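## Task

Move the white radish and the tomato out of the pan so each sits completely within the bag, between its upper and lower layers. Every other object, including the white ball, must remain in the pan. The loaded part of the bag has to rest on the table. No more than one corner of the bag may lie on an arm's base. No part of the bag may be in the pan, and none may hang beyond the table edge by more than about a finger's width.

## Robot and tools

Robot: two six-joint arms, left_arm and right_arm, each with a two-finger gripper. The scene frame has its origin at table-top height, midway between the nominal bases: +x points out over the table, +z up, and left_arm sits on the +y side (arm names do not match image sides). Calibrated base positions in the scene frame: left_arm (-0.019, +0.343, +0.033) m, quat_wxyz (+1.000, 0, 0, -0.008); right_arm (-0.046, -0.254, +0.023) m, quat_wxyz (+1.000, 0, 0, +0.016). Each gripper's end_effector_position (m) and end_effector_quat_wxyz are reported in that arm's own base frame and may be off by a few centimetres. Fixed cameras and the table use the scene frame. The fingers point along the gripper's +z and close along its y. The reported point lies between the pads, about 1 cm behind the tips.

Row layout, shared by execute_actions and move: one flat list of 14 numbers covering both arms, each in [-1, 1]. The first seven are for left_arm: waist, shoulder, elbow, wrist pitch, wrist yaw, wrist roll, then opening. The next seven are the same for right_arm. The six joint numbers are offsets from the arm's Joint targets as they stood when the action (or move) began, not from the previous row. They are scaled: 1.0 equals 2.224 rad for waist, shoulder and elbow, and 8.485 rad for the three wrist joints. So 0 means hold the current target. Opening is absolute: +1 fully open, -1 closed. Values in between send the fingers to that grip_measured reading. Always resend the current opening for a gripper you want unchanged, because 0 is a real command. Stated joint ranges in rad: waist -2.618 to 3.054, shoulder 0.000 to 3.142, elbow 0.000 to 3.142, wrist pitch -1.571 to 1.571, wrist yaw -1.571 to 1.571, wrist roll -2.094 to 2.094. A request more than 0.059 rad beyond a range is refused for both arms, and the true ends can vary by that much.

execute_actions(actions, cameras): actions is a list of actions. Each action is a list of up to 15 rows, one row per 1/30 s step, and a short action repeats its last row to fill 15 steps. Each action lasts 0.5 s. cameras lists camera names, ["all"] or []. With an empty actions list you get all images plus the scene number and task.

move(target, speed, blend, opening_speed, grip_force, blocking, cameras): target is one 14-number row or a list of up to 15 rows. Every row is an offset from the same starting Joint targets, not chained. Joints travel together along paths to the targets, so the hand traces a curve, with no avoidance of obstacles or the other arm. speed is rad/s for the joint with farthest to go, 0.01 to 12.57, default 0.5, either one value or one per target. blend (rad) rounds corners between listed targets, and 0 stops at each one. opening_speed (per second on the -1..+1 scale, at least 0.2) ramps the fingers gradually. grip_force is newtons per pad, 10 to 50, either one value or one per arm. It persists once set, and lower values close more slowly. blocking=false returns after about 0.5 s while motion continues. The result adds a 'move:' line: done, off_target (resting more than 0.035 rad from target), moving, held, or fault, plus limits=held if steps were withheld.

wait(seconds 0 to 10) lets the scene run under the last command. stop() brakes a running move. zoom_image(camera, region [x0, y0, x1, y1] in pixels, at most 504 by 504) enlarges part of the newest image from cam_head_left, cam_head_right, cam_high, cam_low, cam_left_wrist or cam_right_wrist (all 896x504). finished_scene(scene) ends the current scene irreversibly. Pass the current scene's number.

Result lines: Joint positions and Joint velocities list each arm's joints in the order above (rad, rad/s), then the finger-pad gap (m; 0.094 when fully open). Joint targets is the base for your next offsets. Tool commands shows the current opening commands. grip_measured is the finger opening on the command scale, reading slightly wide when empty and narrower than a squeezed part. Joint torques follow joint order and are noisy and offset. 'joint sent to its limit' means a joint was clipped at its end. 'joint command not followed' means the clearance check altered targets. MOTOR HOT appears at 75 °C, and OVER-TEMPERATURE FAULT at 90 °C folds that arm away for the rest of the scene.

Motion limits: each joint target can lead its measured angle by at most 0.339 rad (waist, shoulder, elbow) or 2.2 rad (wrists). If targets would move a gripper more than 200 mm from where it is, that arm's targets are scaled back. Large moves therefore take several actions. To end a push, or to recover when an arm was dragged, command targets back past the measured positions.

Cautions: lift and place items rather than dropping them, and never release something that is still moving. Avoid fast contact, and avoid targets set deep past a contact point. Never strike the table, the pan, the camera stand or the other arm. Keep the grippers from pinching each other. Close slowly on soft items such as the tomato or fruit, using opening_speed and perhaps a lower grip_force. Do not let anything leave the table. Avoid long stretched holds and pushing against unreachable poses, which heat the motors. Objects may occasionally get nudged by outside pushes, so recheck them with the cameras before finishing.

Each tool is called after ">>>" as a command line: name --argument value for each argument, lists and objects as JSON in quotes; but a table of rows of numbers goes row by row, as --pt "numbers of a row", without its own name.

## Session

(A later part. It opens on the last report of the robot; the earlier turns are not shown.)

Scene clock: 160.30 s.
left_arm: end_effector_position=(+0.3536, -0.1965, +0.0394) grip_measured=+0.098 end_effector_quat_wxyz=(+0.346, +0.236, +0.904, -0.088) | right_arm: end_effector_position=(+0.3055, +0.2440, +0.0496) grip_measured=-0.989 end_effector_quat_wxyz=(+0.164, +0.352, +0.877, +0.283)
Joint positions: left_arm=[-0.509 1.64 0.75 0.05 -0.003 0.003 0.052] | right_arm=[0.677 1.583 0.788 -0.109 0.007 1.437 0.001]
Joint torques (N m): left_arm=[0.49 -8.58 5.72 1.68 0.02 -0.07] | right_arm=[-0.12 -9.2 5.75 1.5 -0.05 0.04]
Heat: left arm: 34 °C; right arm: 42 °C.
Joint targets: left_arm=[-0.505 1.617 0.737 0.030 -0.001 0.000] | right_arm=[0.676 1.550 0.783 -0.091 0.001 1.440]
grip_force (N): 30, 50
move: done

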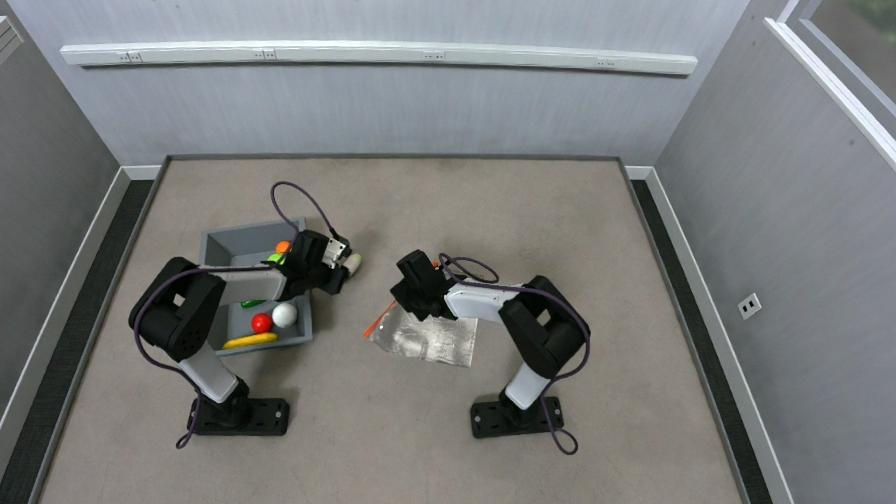

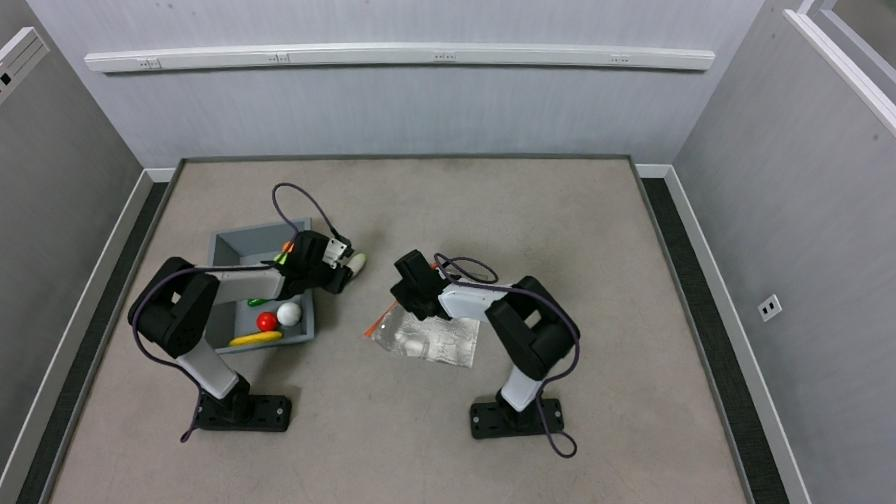

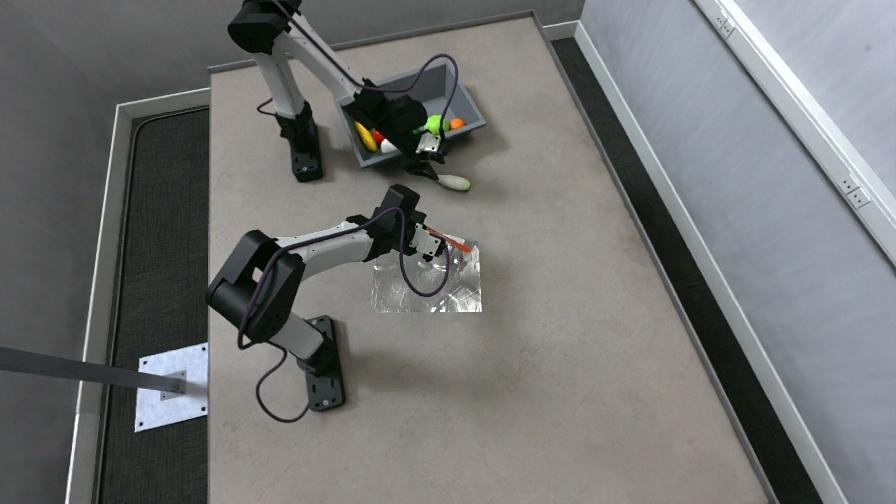

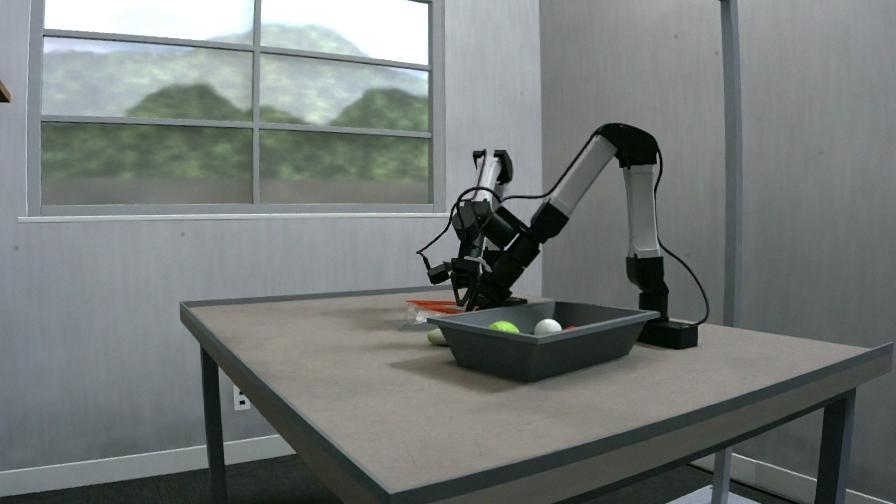

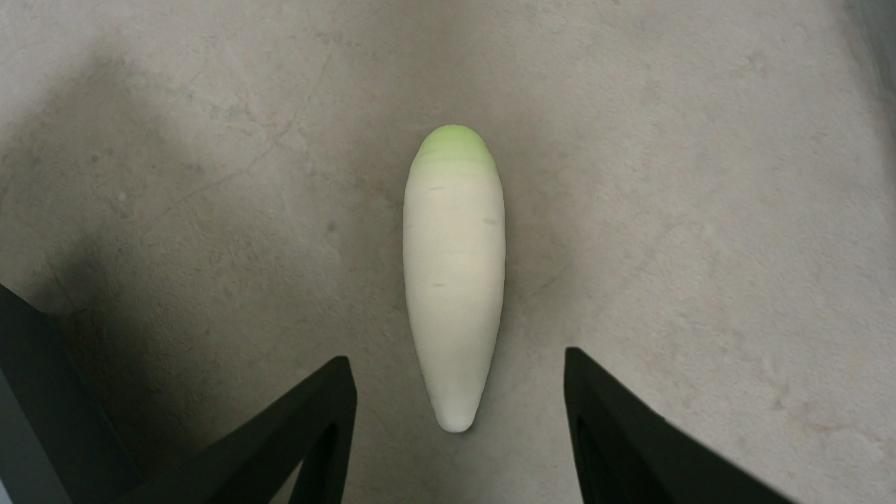

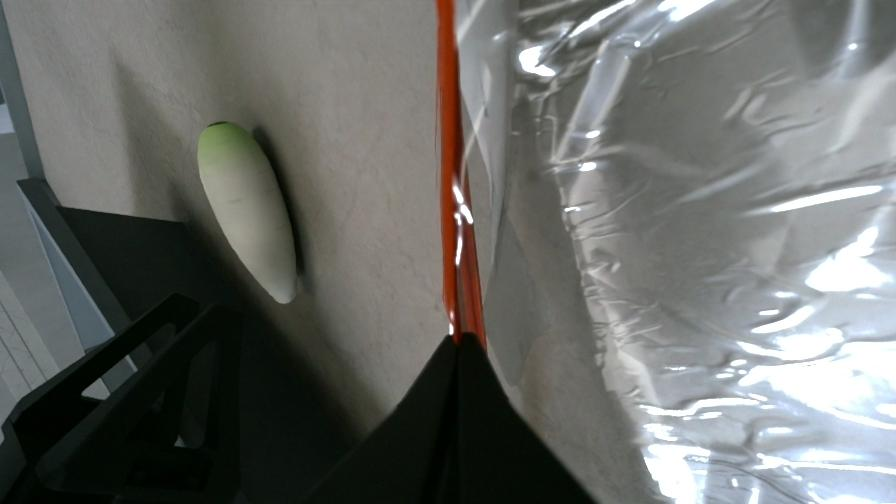

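>>> move --pt "0 0.3085 0.6289 -0.1689 0 0 0.1 0 0 0 0 0 0 -1" --pt "0 0.3085 0.6289 -0.1689 0 0 0.1 0 0.3275 0.4455 -0.1149 0 0 -1" --pt "0 0.3085 0.6289 -0.1689 0 0 0.1 0 0.2428 0.4514 -0.1345 0 0 -1" --speed '[0.6,0.4,0.2]' --cameras '["all"]'

>>> zoom_image --camera "cam_low" --region '[370, 230, 540, 340]'

>>> zoom_image --camera "cam_head_right" --region '[320, 230, 480, 370]'

Scene clock: 166.67 s.
left_arm: end_effector_position=(+0.3907, -0.2172, +0.0853) grip_measured=+0.098 end_effector_quat_wxyz=(+0.008, +0.253, +0.967, +0.000) | right_arm: end_effector_position=(+0.3407, +0.2723, +0.0198) grip_measured=-0.989 end_effector_quat_wxyz=(+0.062, +0.369, +0.922, +0.102)
Joint positions: left_arm=[-0.509 2.279 2.115 -1.391 -0.003 0.003 0.052] | right_arm=[0.677 2.046 1.452 -0.738 0.007 1.437 0.001]
Joint torques (N m): left_arm=[0.5 -10.06 9.03 0.31 0.03 -0.07] | right_arm=[0.03 -10.22 5.75 0.67 0.03 0.04]
Heat: left arm: 34 °C; right arm: 41 °C.
Joint targets: left_arm=[-0.505 2.304 2.136 -1.403 -0.001 0.000] | right_arm=[0.677 2.042 1.449 -0.736 0.007 1.437]
grip_force (N): 30, 50
move: held (right_arm; a check stopped the path); path passed 1 of 3 targets; limits=held; right_arm: the wrist pitch is farthest, 0.495 rad from its target
joint command not followed: on one or more control steps a check withheld the commanded joint targets of the right arm, and it was not sent them on those steps.
cause: the commanded joint targets, or the way to them, would bring a part of the robot too close to another arm (this arm's wrist (the part past the wrist pitch) and the left arm's gripper housing, 9 mm apart when this arm was first held).

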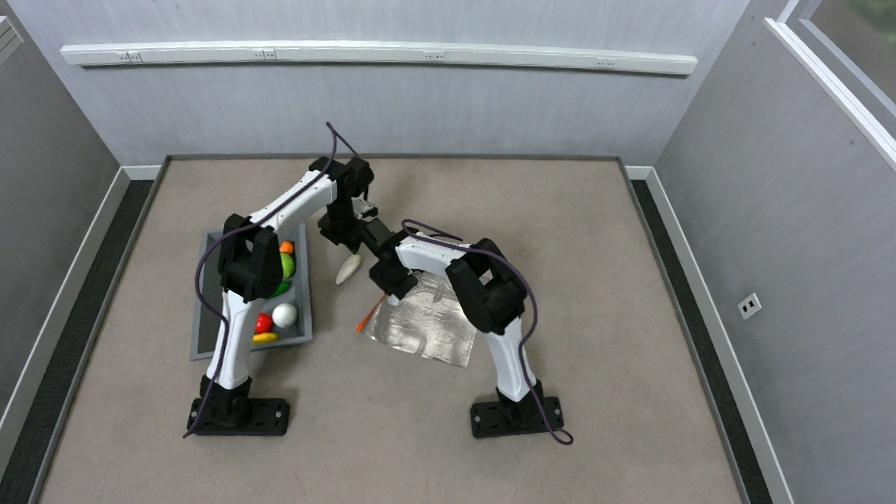

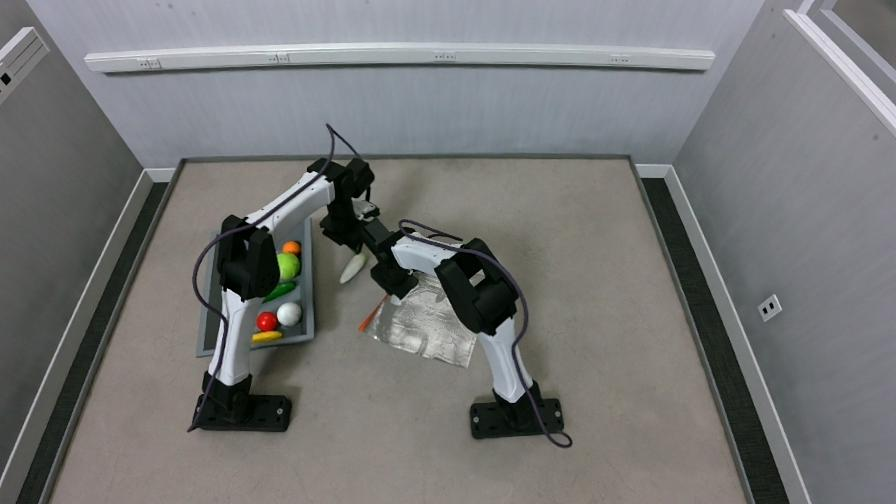

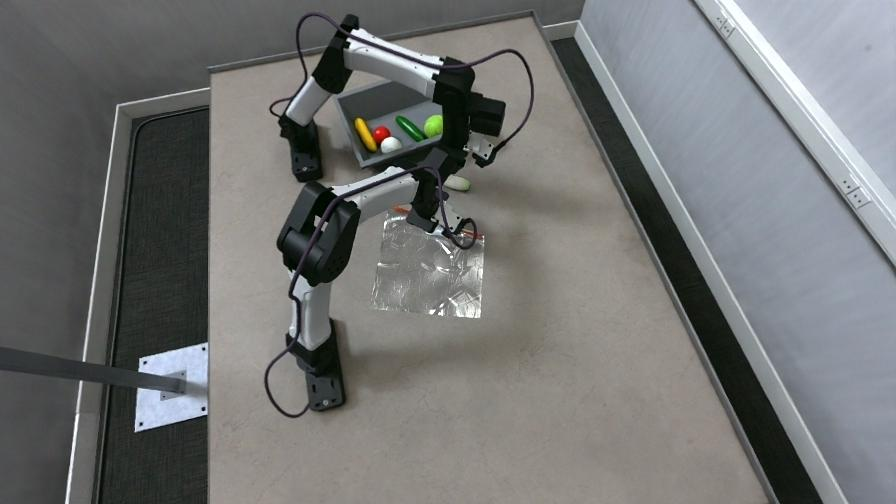

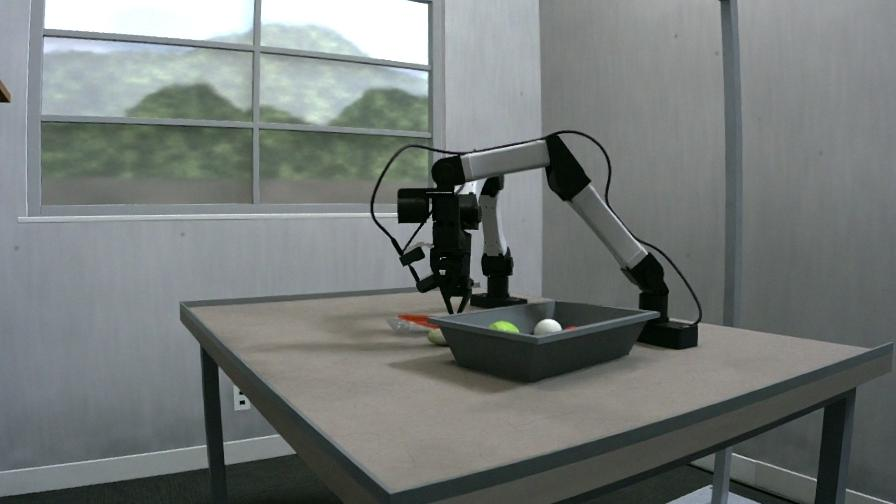

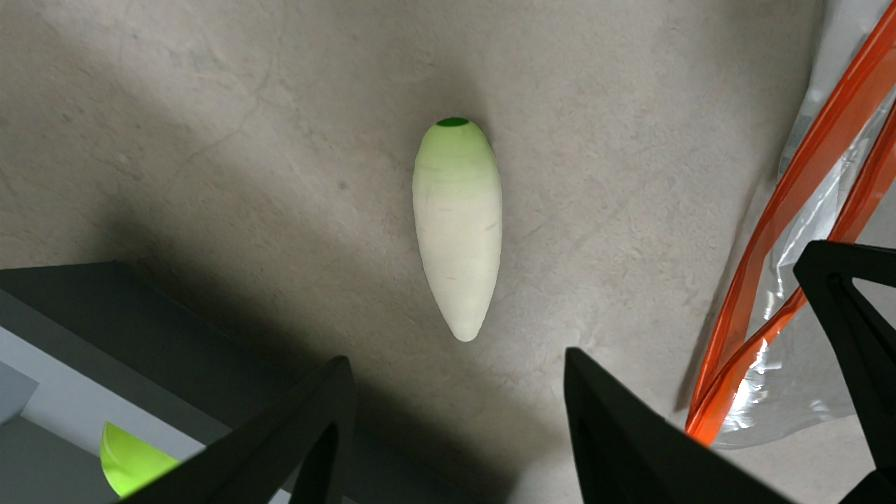

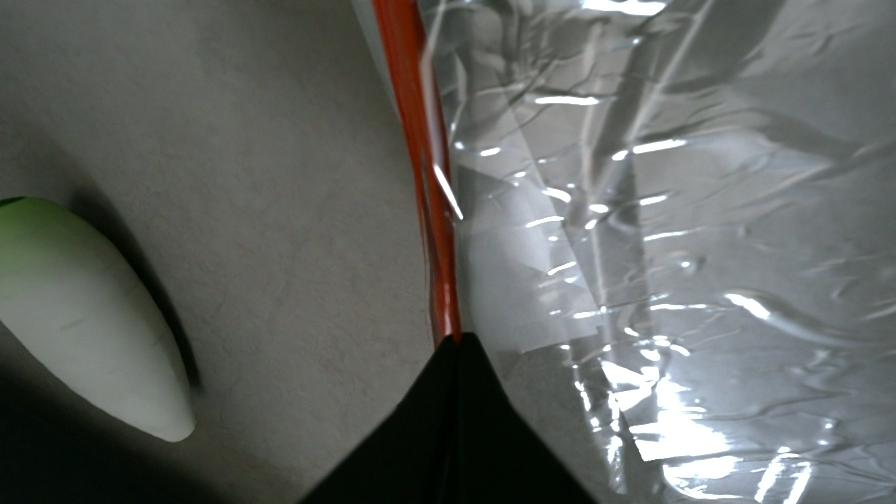

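Scaled by 2.965 from the camera's 896x504 image, which has a finer 1280x720 frame.

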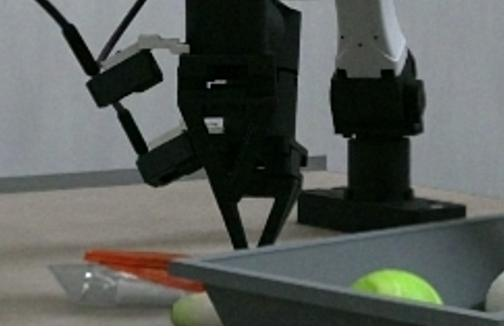

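Scaled by 3.150 from the camera's 896x504 image, which has a finer 1280x720 frame.

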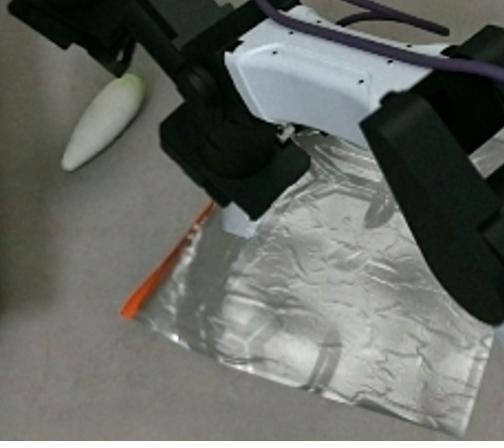

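>>> move --target '[0,0,0,0,0,0,0.1,0,-0.0234,0.0697,-0.0481,0,0,-1]' --speed 0.25 --cameras '["cam_low","cam_left_wrist","cam_right_wrist"]'

>>> zoom_image --camera "cam_low" --region '[370, 230, 540, 340]'

Scene clock: 169.33 s.
left_arm: end_effector_position=(+0.3907, -0.2172, +0.0853) grip_measured=+0.098 end_effector_quat_wxyz=(+0.008, +0.253, +0.967, +0.000) | right_arm: end_effector_position=(+0.2959, +0.2363, +0.0451) grip_measured=-0.989 end_effector_quat_wxyz=(-0.004, +0.371, +0.929, -0.014)
Joint positions: left_arm=[-0.509 2.279 2.115 -1.391 -0.003 0.003 0.052] | right_arm=[0.677 2.041 1.578 -1.135 0.007 1.437 0.001]
Joint torques (N m): left_arm=[0.5 -10.11 9.06 0.31 0.03 -0.08] | right_arm=[0.03 -14.15 8.28 0.12 0.03 0.05]
Heat: left arm: 34 °C; right arm: 43 °C.
Joint targets: left_arm=[-0.505 2.304 2.136 -1.403 -0.001 0.000] | right_arm=[0.677 1.990 1.604 -1.144 0.007 1.437]
grip_force (N): 30, 50
move: off_target (right_arm); right_arm: the shoulder is farthest, 0.051 rad from its target
Images, in order (width x height): cam_low 896x504, cam_left_wrist 896x504, cam_right_wrist 896x504.

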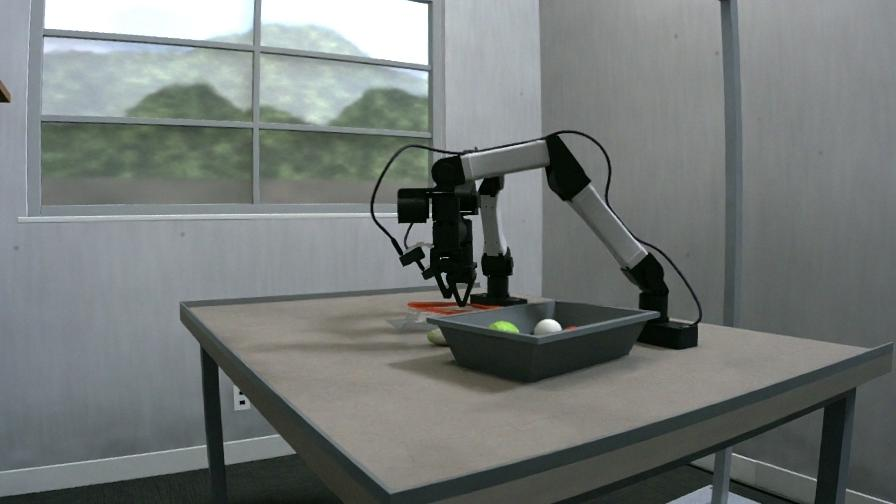

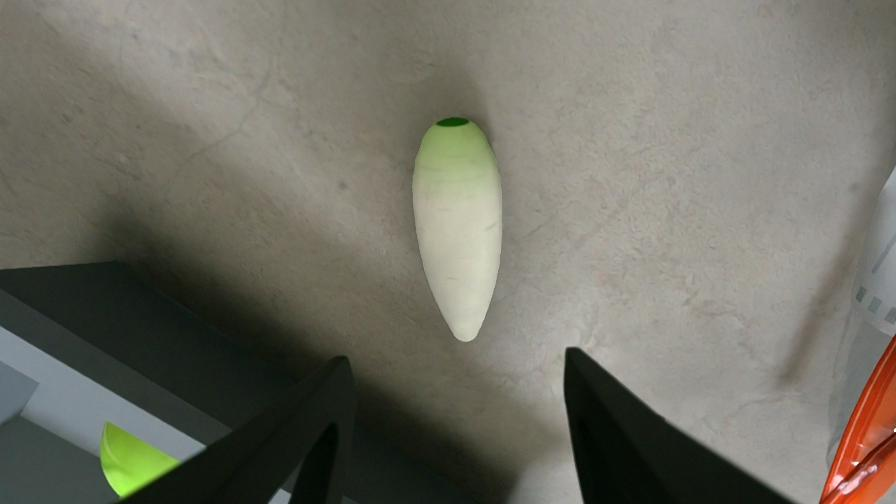

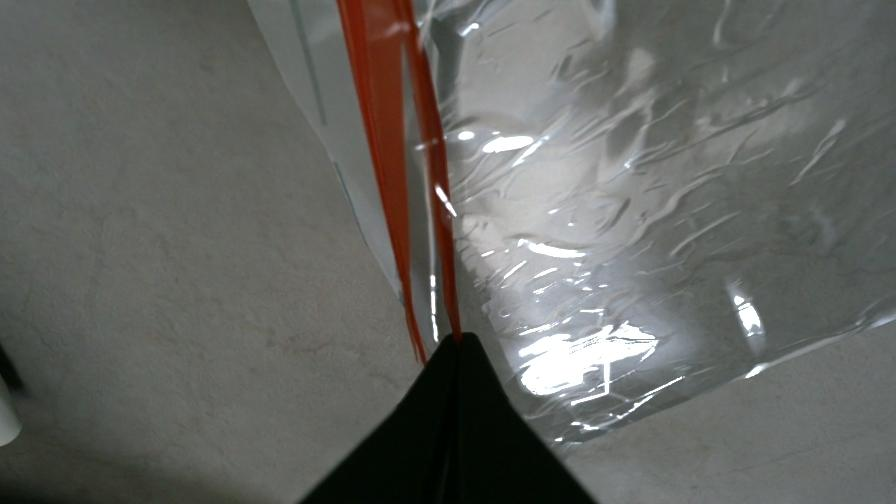

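Scaled by 2.965 from the camera's 896x504 image, which has a finer 1280x720 frame.

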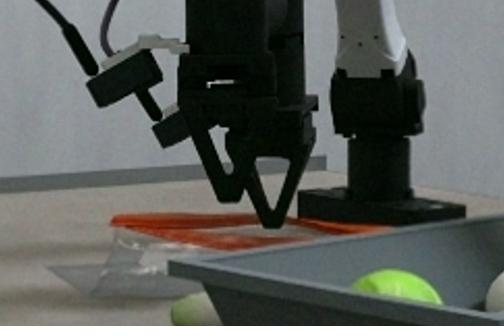

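>>> move --target '[0,0.0297,-0.1322,0.0424,0,0,0.1,0,-0.0094,0.0517,-0.0156,0,-0.1461,-1]' --speed 0.3 --cameras '["cam_low","cam_left_wrist","cam_right_wrist","cam_head_right"]'

>>> zoom_image --camera "cam_low" --region '[370, 230, 540, 340]'

>>> zoom_image --camera "cam_head_right" --region '[320, 230, 480, 370]'

Scene clock: 175.43 s.
left_arm: end_effector_position=(+0.3978, -0.2212, -0.0088) grip_measured=+0.098 end_effector_quat_wxyz=(+0.012, +0.253, +0.967, -0.002) | right_arm: end_effector_position=(+0.2961, +0.2364, +0.0791) grip_measured=-0.989 end_effector_quat_wxyz=(-0.013, -0.233, +0.972, -0.011)
Joint positions: left_arm=[-0.509 2.346 1.853 -1.053 -0.003 0.003 0.052] | right_arm=[0.677 2.026 1.692 -1.27 0.007 0.206 0.001]
Joint torques (N m): left_arm=[0.49 -10.51 5.7 0.57 0.03 -0.09] | right_arm=[0.03 -14.65 8.55 0.15 0 -0.02]
Heat: left arm: 35 °C; right arm: 46 °C.
Joint targets: left_arm=[-0.505 2.370 1.842 -1.043 -0.001 0.000] | right_arm=[0.677 1.970 1.719 -1.276 0.007 0.198]
grip_force (N): 30, 50
move: off_target (right_arm); right_arm: the shoulder is farthest, 0.057 rad from its target
Images, in order (width x height): cam_head_right 896x504, cam_low 896x504, cam_left_wrist 896x504, cam_right_wrist 896x504.

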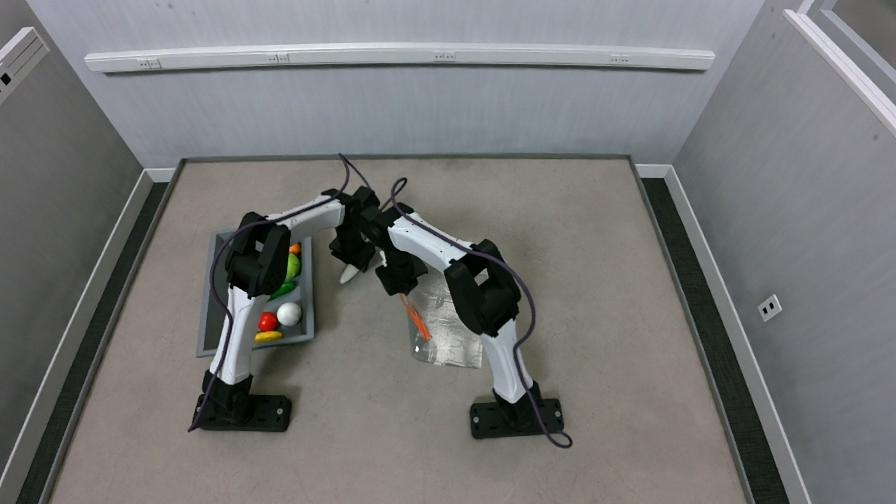

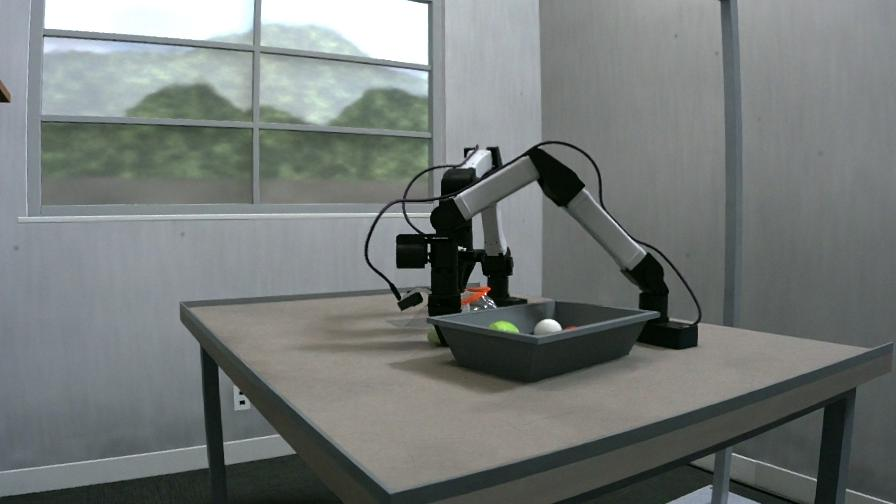

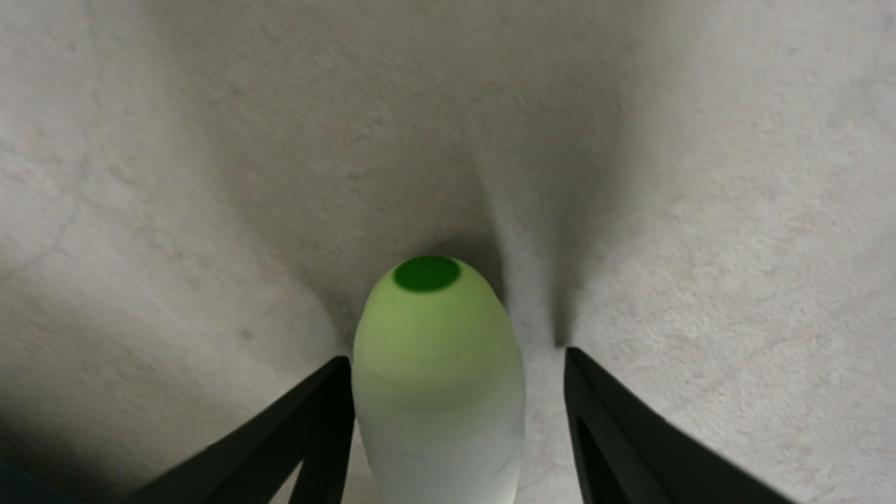

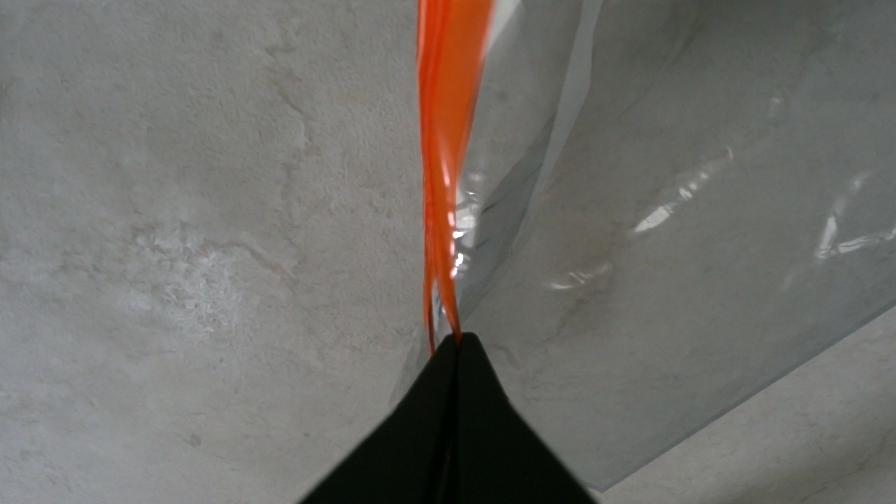

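Scaled by 2.965 from the camera's 896x504 image, which has a finer 1280x720 frame.

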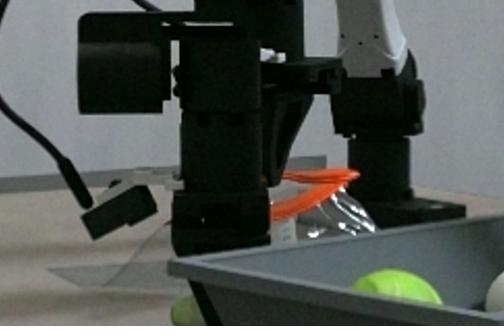

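Scaled by 3.150 from the camera's 896x504 image, which has a finer 1280x720 frame.

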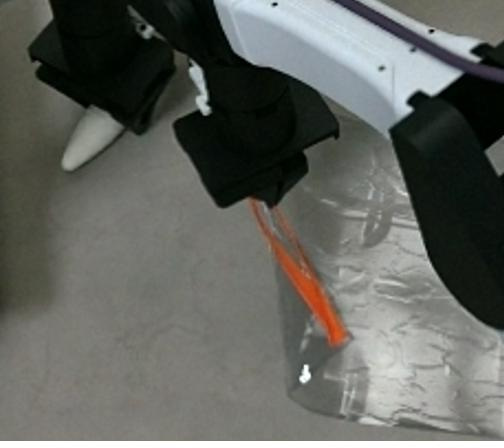

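>>> move --pt "0 0 0 0 0 0 -0.5 0 0 0 0 0 0 -1" --pt "0 -0.0135 0.1322 -0.0424 0 0 -0.5 0 0 0 0 0 0.0471 -1" --speed '[0.3,0.3]' --opening_speed 0.5 --cameras '["cam_low","cam_left_wrist","cam_right_wrist","cam_head_right"]'

>>> zoom_image --camera "cam_low" --region '[370, 230, 540, 340]'

>>> zoom_image --camera "cam_head_right" --region '[320, 230, 480, 370]'

Scene clock: 179.23 s.
left_arm: end_effector_position=(+0.3888, -0.2162, +0.0572) grip_measured=-0.321 end_effector_quat_wxyz=(-0.023, +0.253, +0.967, +0.008) | right_arm: end_effector_position=(+0.2961, +0.2364, +0.0791) grip_measured=-0.989 end_effector_quat_wxyz=(-0.011, -0.044, +0.999, -0.013)
Joint positions: left_arm=[-0.509 2.346 2.117 -1.391 -0.003 0.003 0.032] | right_arm=[0.677 2.026 1.692 -1.27 0.007 0.589 0.001]
Joint torques (N m): left_arm=[0.49 -12.85 8.76 0.15 0.03 -0.08] | right_arm=[0.03 -14.65 8.55 0.14 0.01 0.16]
Heat: left arm: 36 °C; right arm: 47 °C.
Joint targets: left_arm=[-0.505 2.340 2.136 -1.403 -0.001 0.000] | right_arm=[0.677 1.970 1.719 -1.276 0.007 0.597]
grip_force (N): 30, 50
move: off_target (right_arm); right_arm: the shoulder is farthest, 0.056 rad from its target
Images, in order (width x height): cam_head_right 896x504, cam_low 896x504, cam_left_wrist 896x504, cam_right_wrist 896x504.

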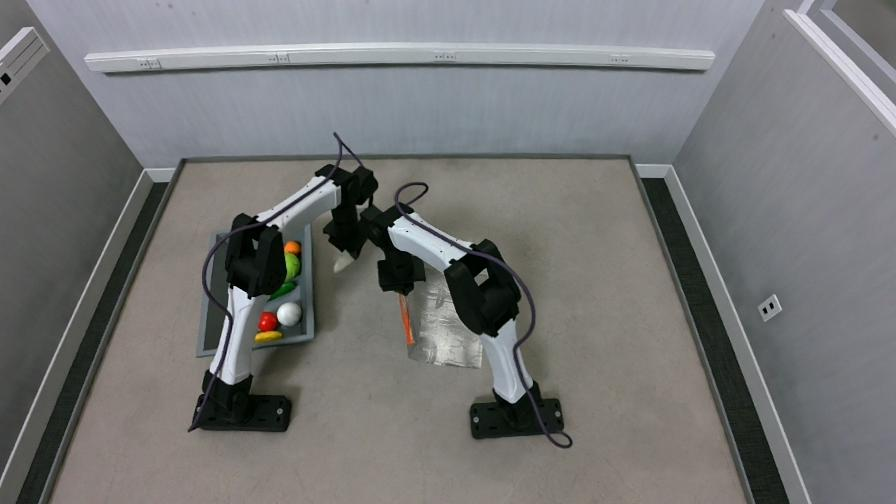

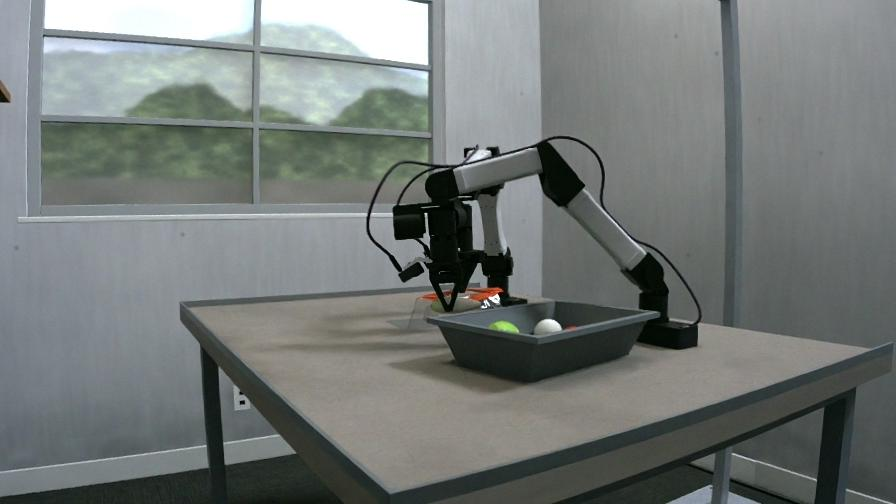

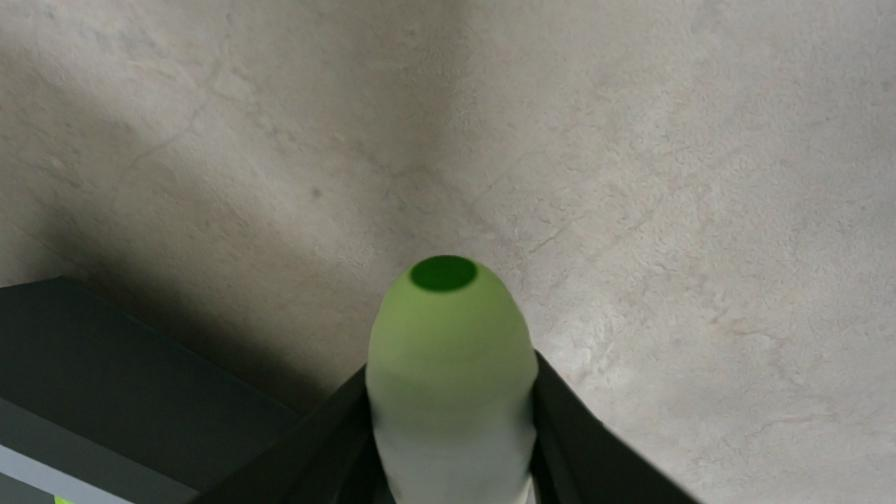

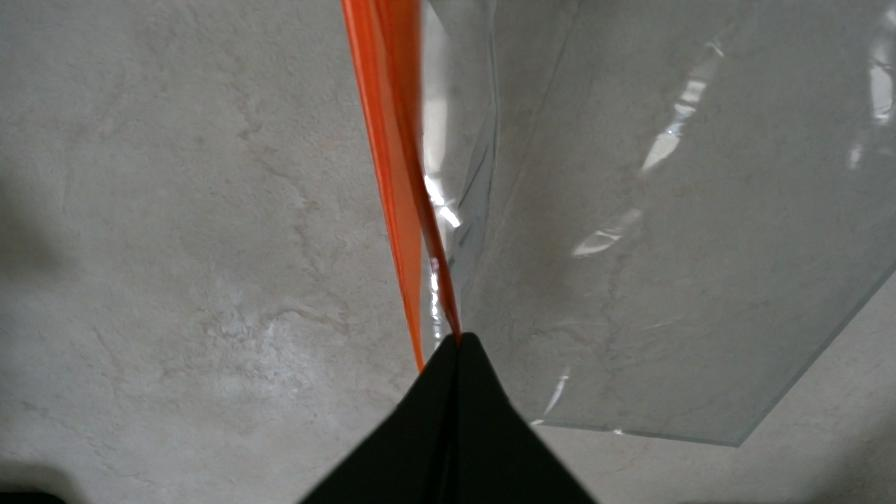

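Scaled by 2.965 from the camera's 896x504 image, which has a finer 1280x720 frame.

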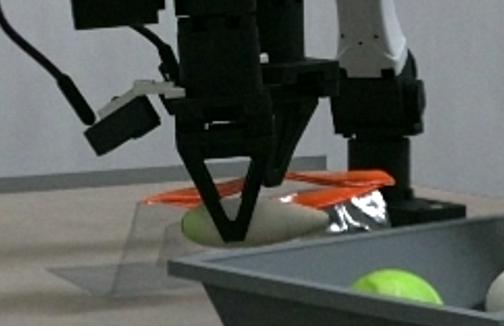

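Scaled by 3.150 from the camera's 896x504 image, which has a finer 1280x720 frame.

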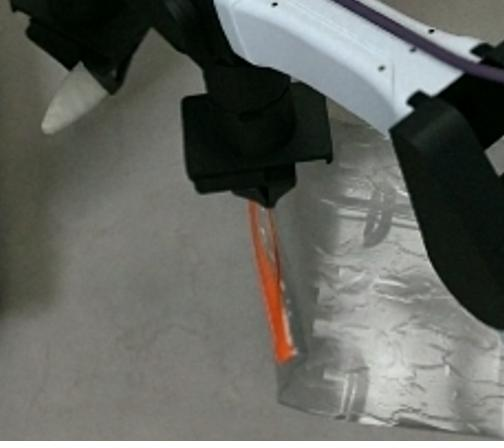

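>>> move --pt "0 -0.6102 -0.8022 0.1926 0 0 -0.5 0 0 0 0 0 0 -1" --pt "-0.1102 -0.6102 -0.8022 0.1926 0 0 -0.5 0 0 0 0 0 0 -1" --speed '[0.8,0.5]' --blend '[0.1,0]' --cameras '["cam_low","cam_left_wrist","cam_head_left"]'

>>> zoom_image --camera "cam_low" --region '[370, 230, 540, 340]'

Scene clock: 182.93 s.
left_arm: end_effector_position=(+0.2481, -0.2281, +0.1403) grip_measured=-0.321 end_effector_quat_wxyz=(+0.512, +0.305, +0.778, -0.198) | right_arm: end_effector_position=(+0.2961, +0.2364, +0.0791) grip_measured=-0.989 end_effector_quat_wxyz=(-0.011, -0.044, +0.999, -0.013)
Joint positions: left_arm=[-0.744 0.995 0.363 0.223 -0.002 0.003 0.032] | right_arm=[0.677 2.026 1.692 -1.27 0.007 0.59 0.001]
Joint torques (N m): left_arm=[-0.2 -3.17 7.13 2.48 0.01 -0.1] | right_arm=[0.03 -14.65 8.53 0.14 0.01 0.13]
Heat: left arm: 36 °C; right arm: 47 °C.
Joint targets: left_arm=[-0.750 0.982 0.352 0.231 -0.001 0.000] | right_arm=[0.677 1.970 1.719 -1.276 0.007 0.598]
grip_force (N): 30, 50
move: off_target (right_arm); right_arm: the shoulder is farthest, 0.056 rad from its target
Images, in order (width x height): cam_head_left 896x504, cam_low 896x504, cam_left_wrist 896x504.

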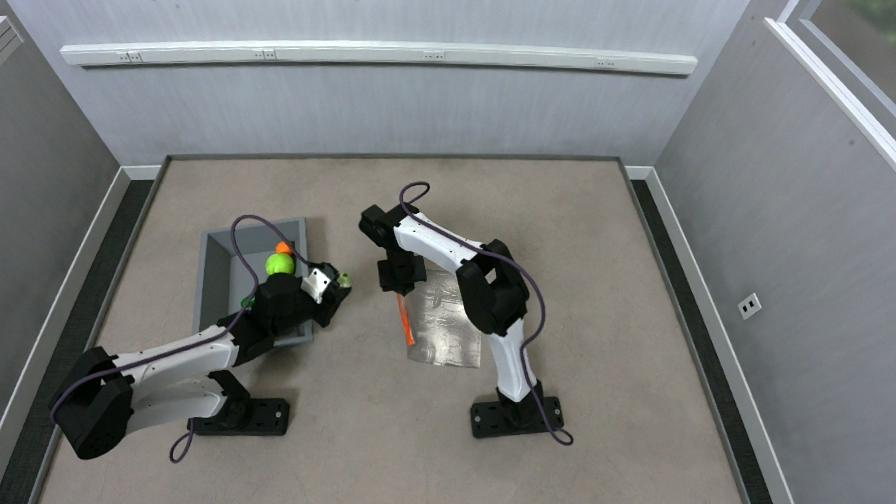

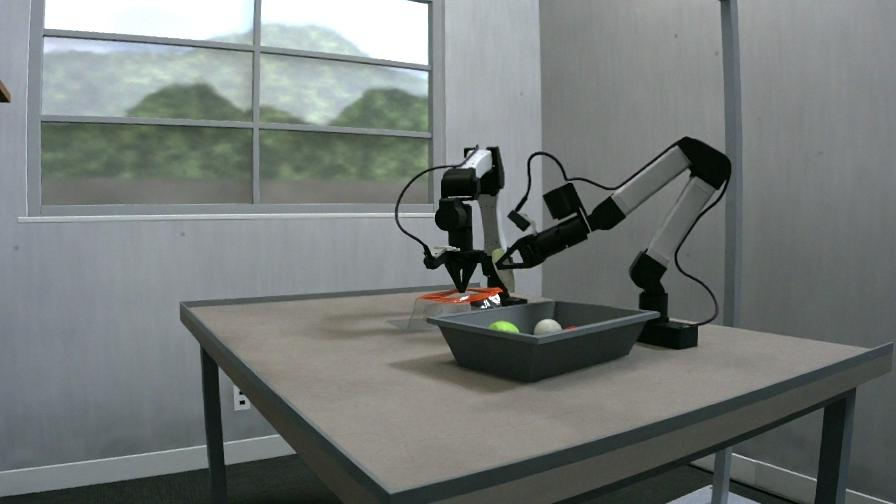

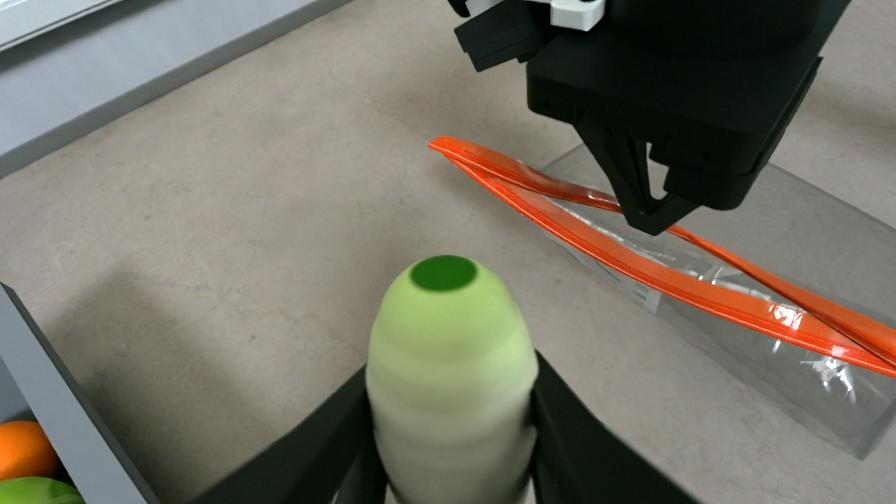

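Scaled by 2.965 from the camera's 896x504 image, which has a finer 1280x720 frame.

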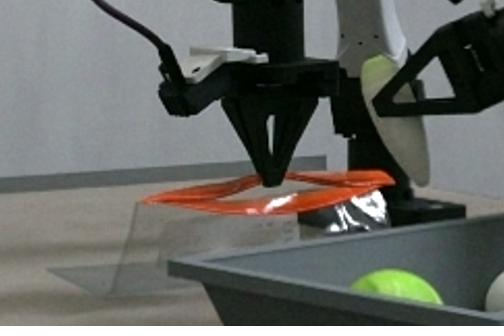

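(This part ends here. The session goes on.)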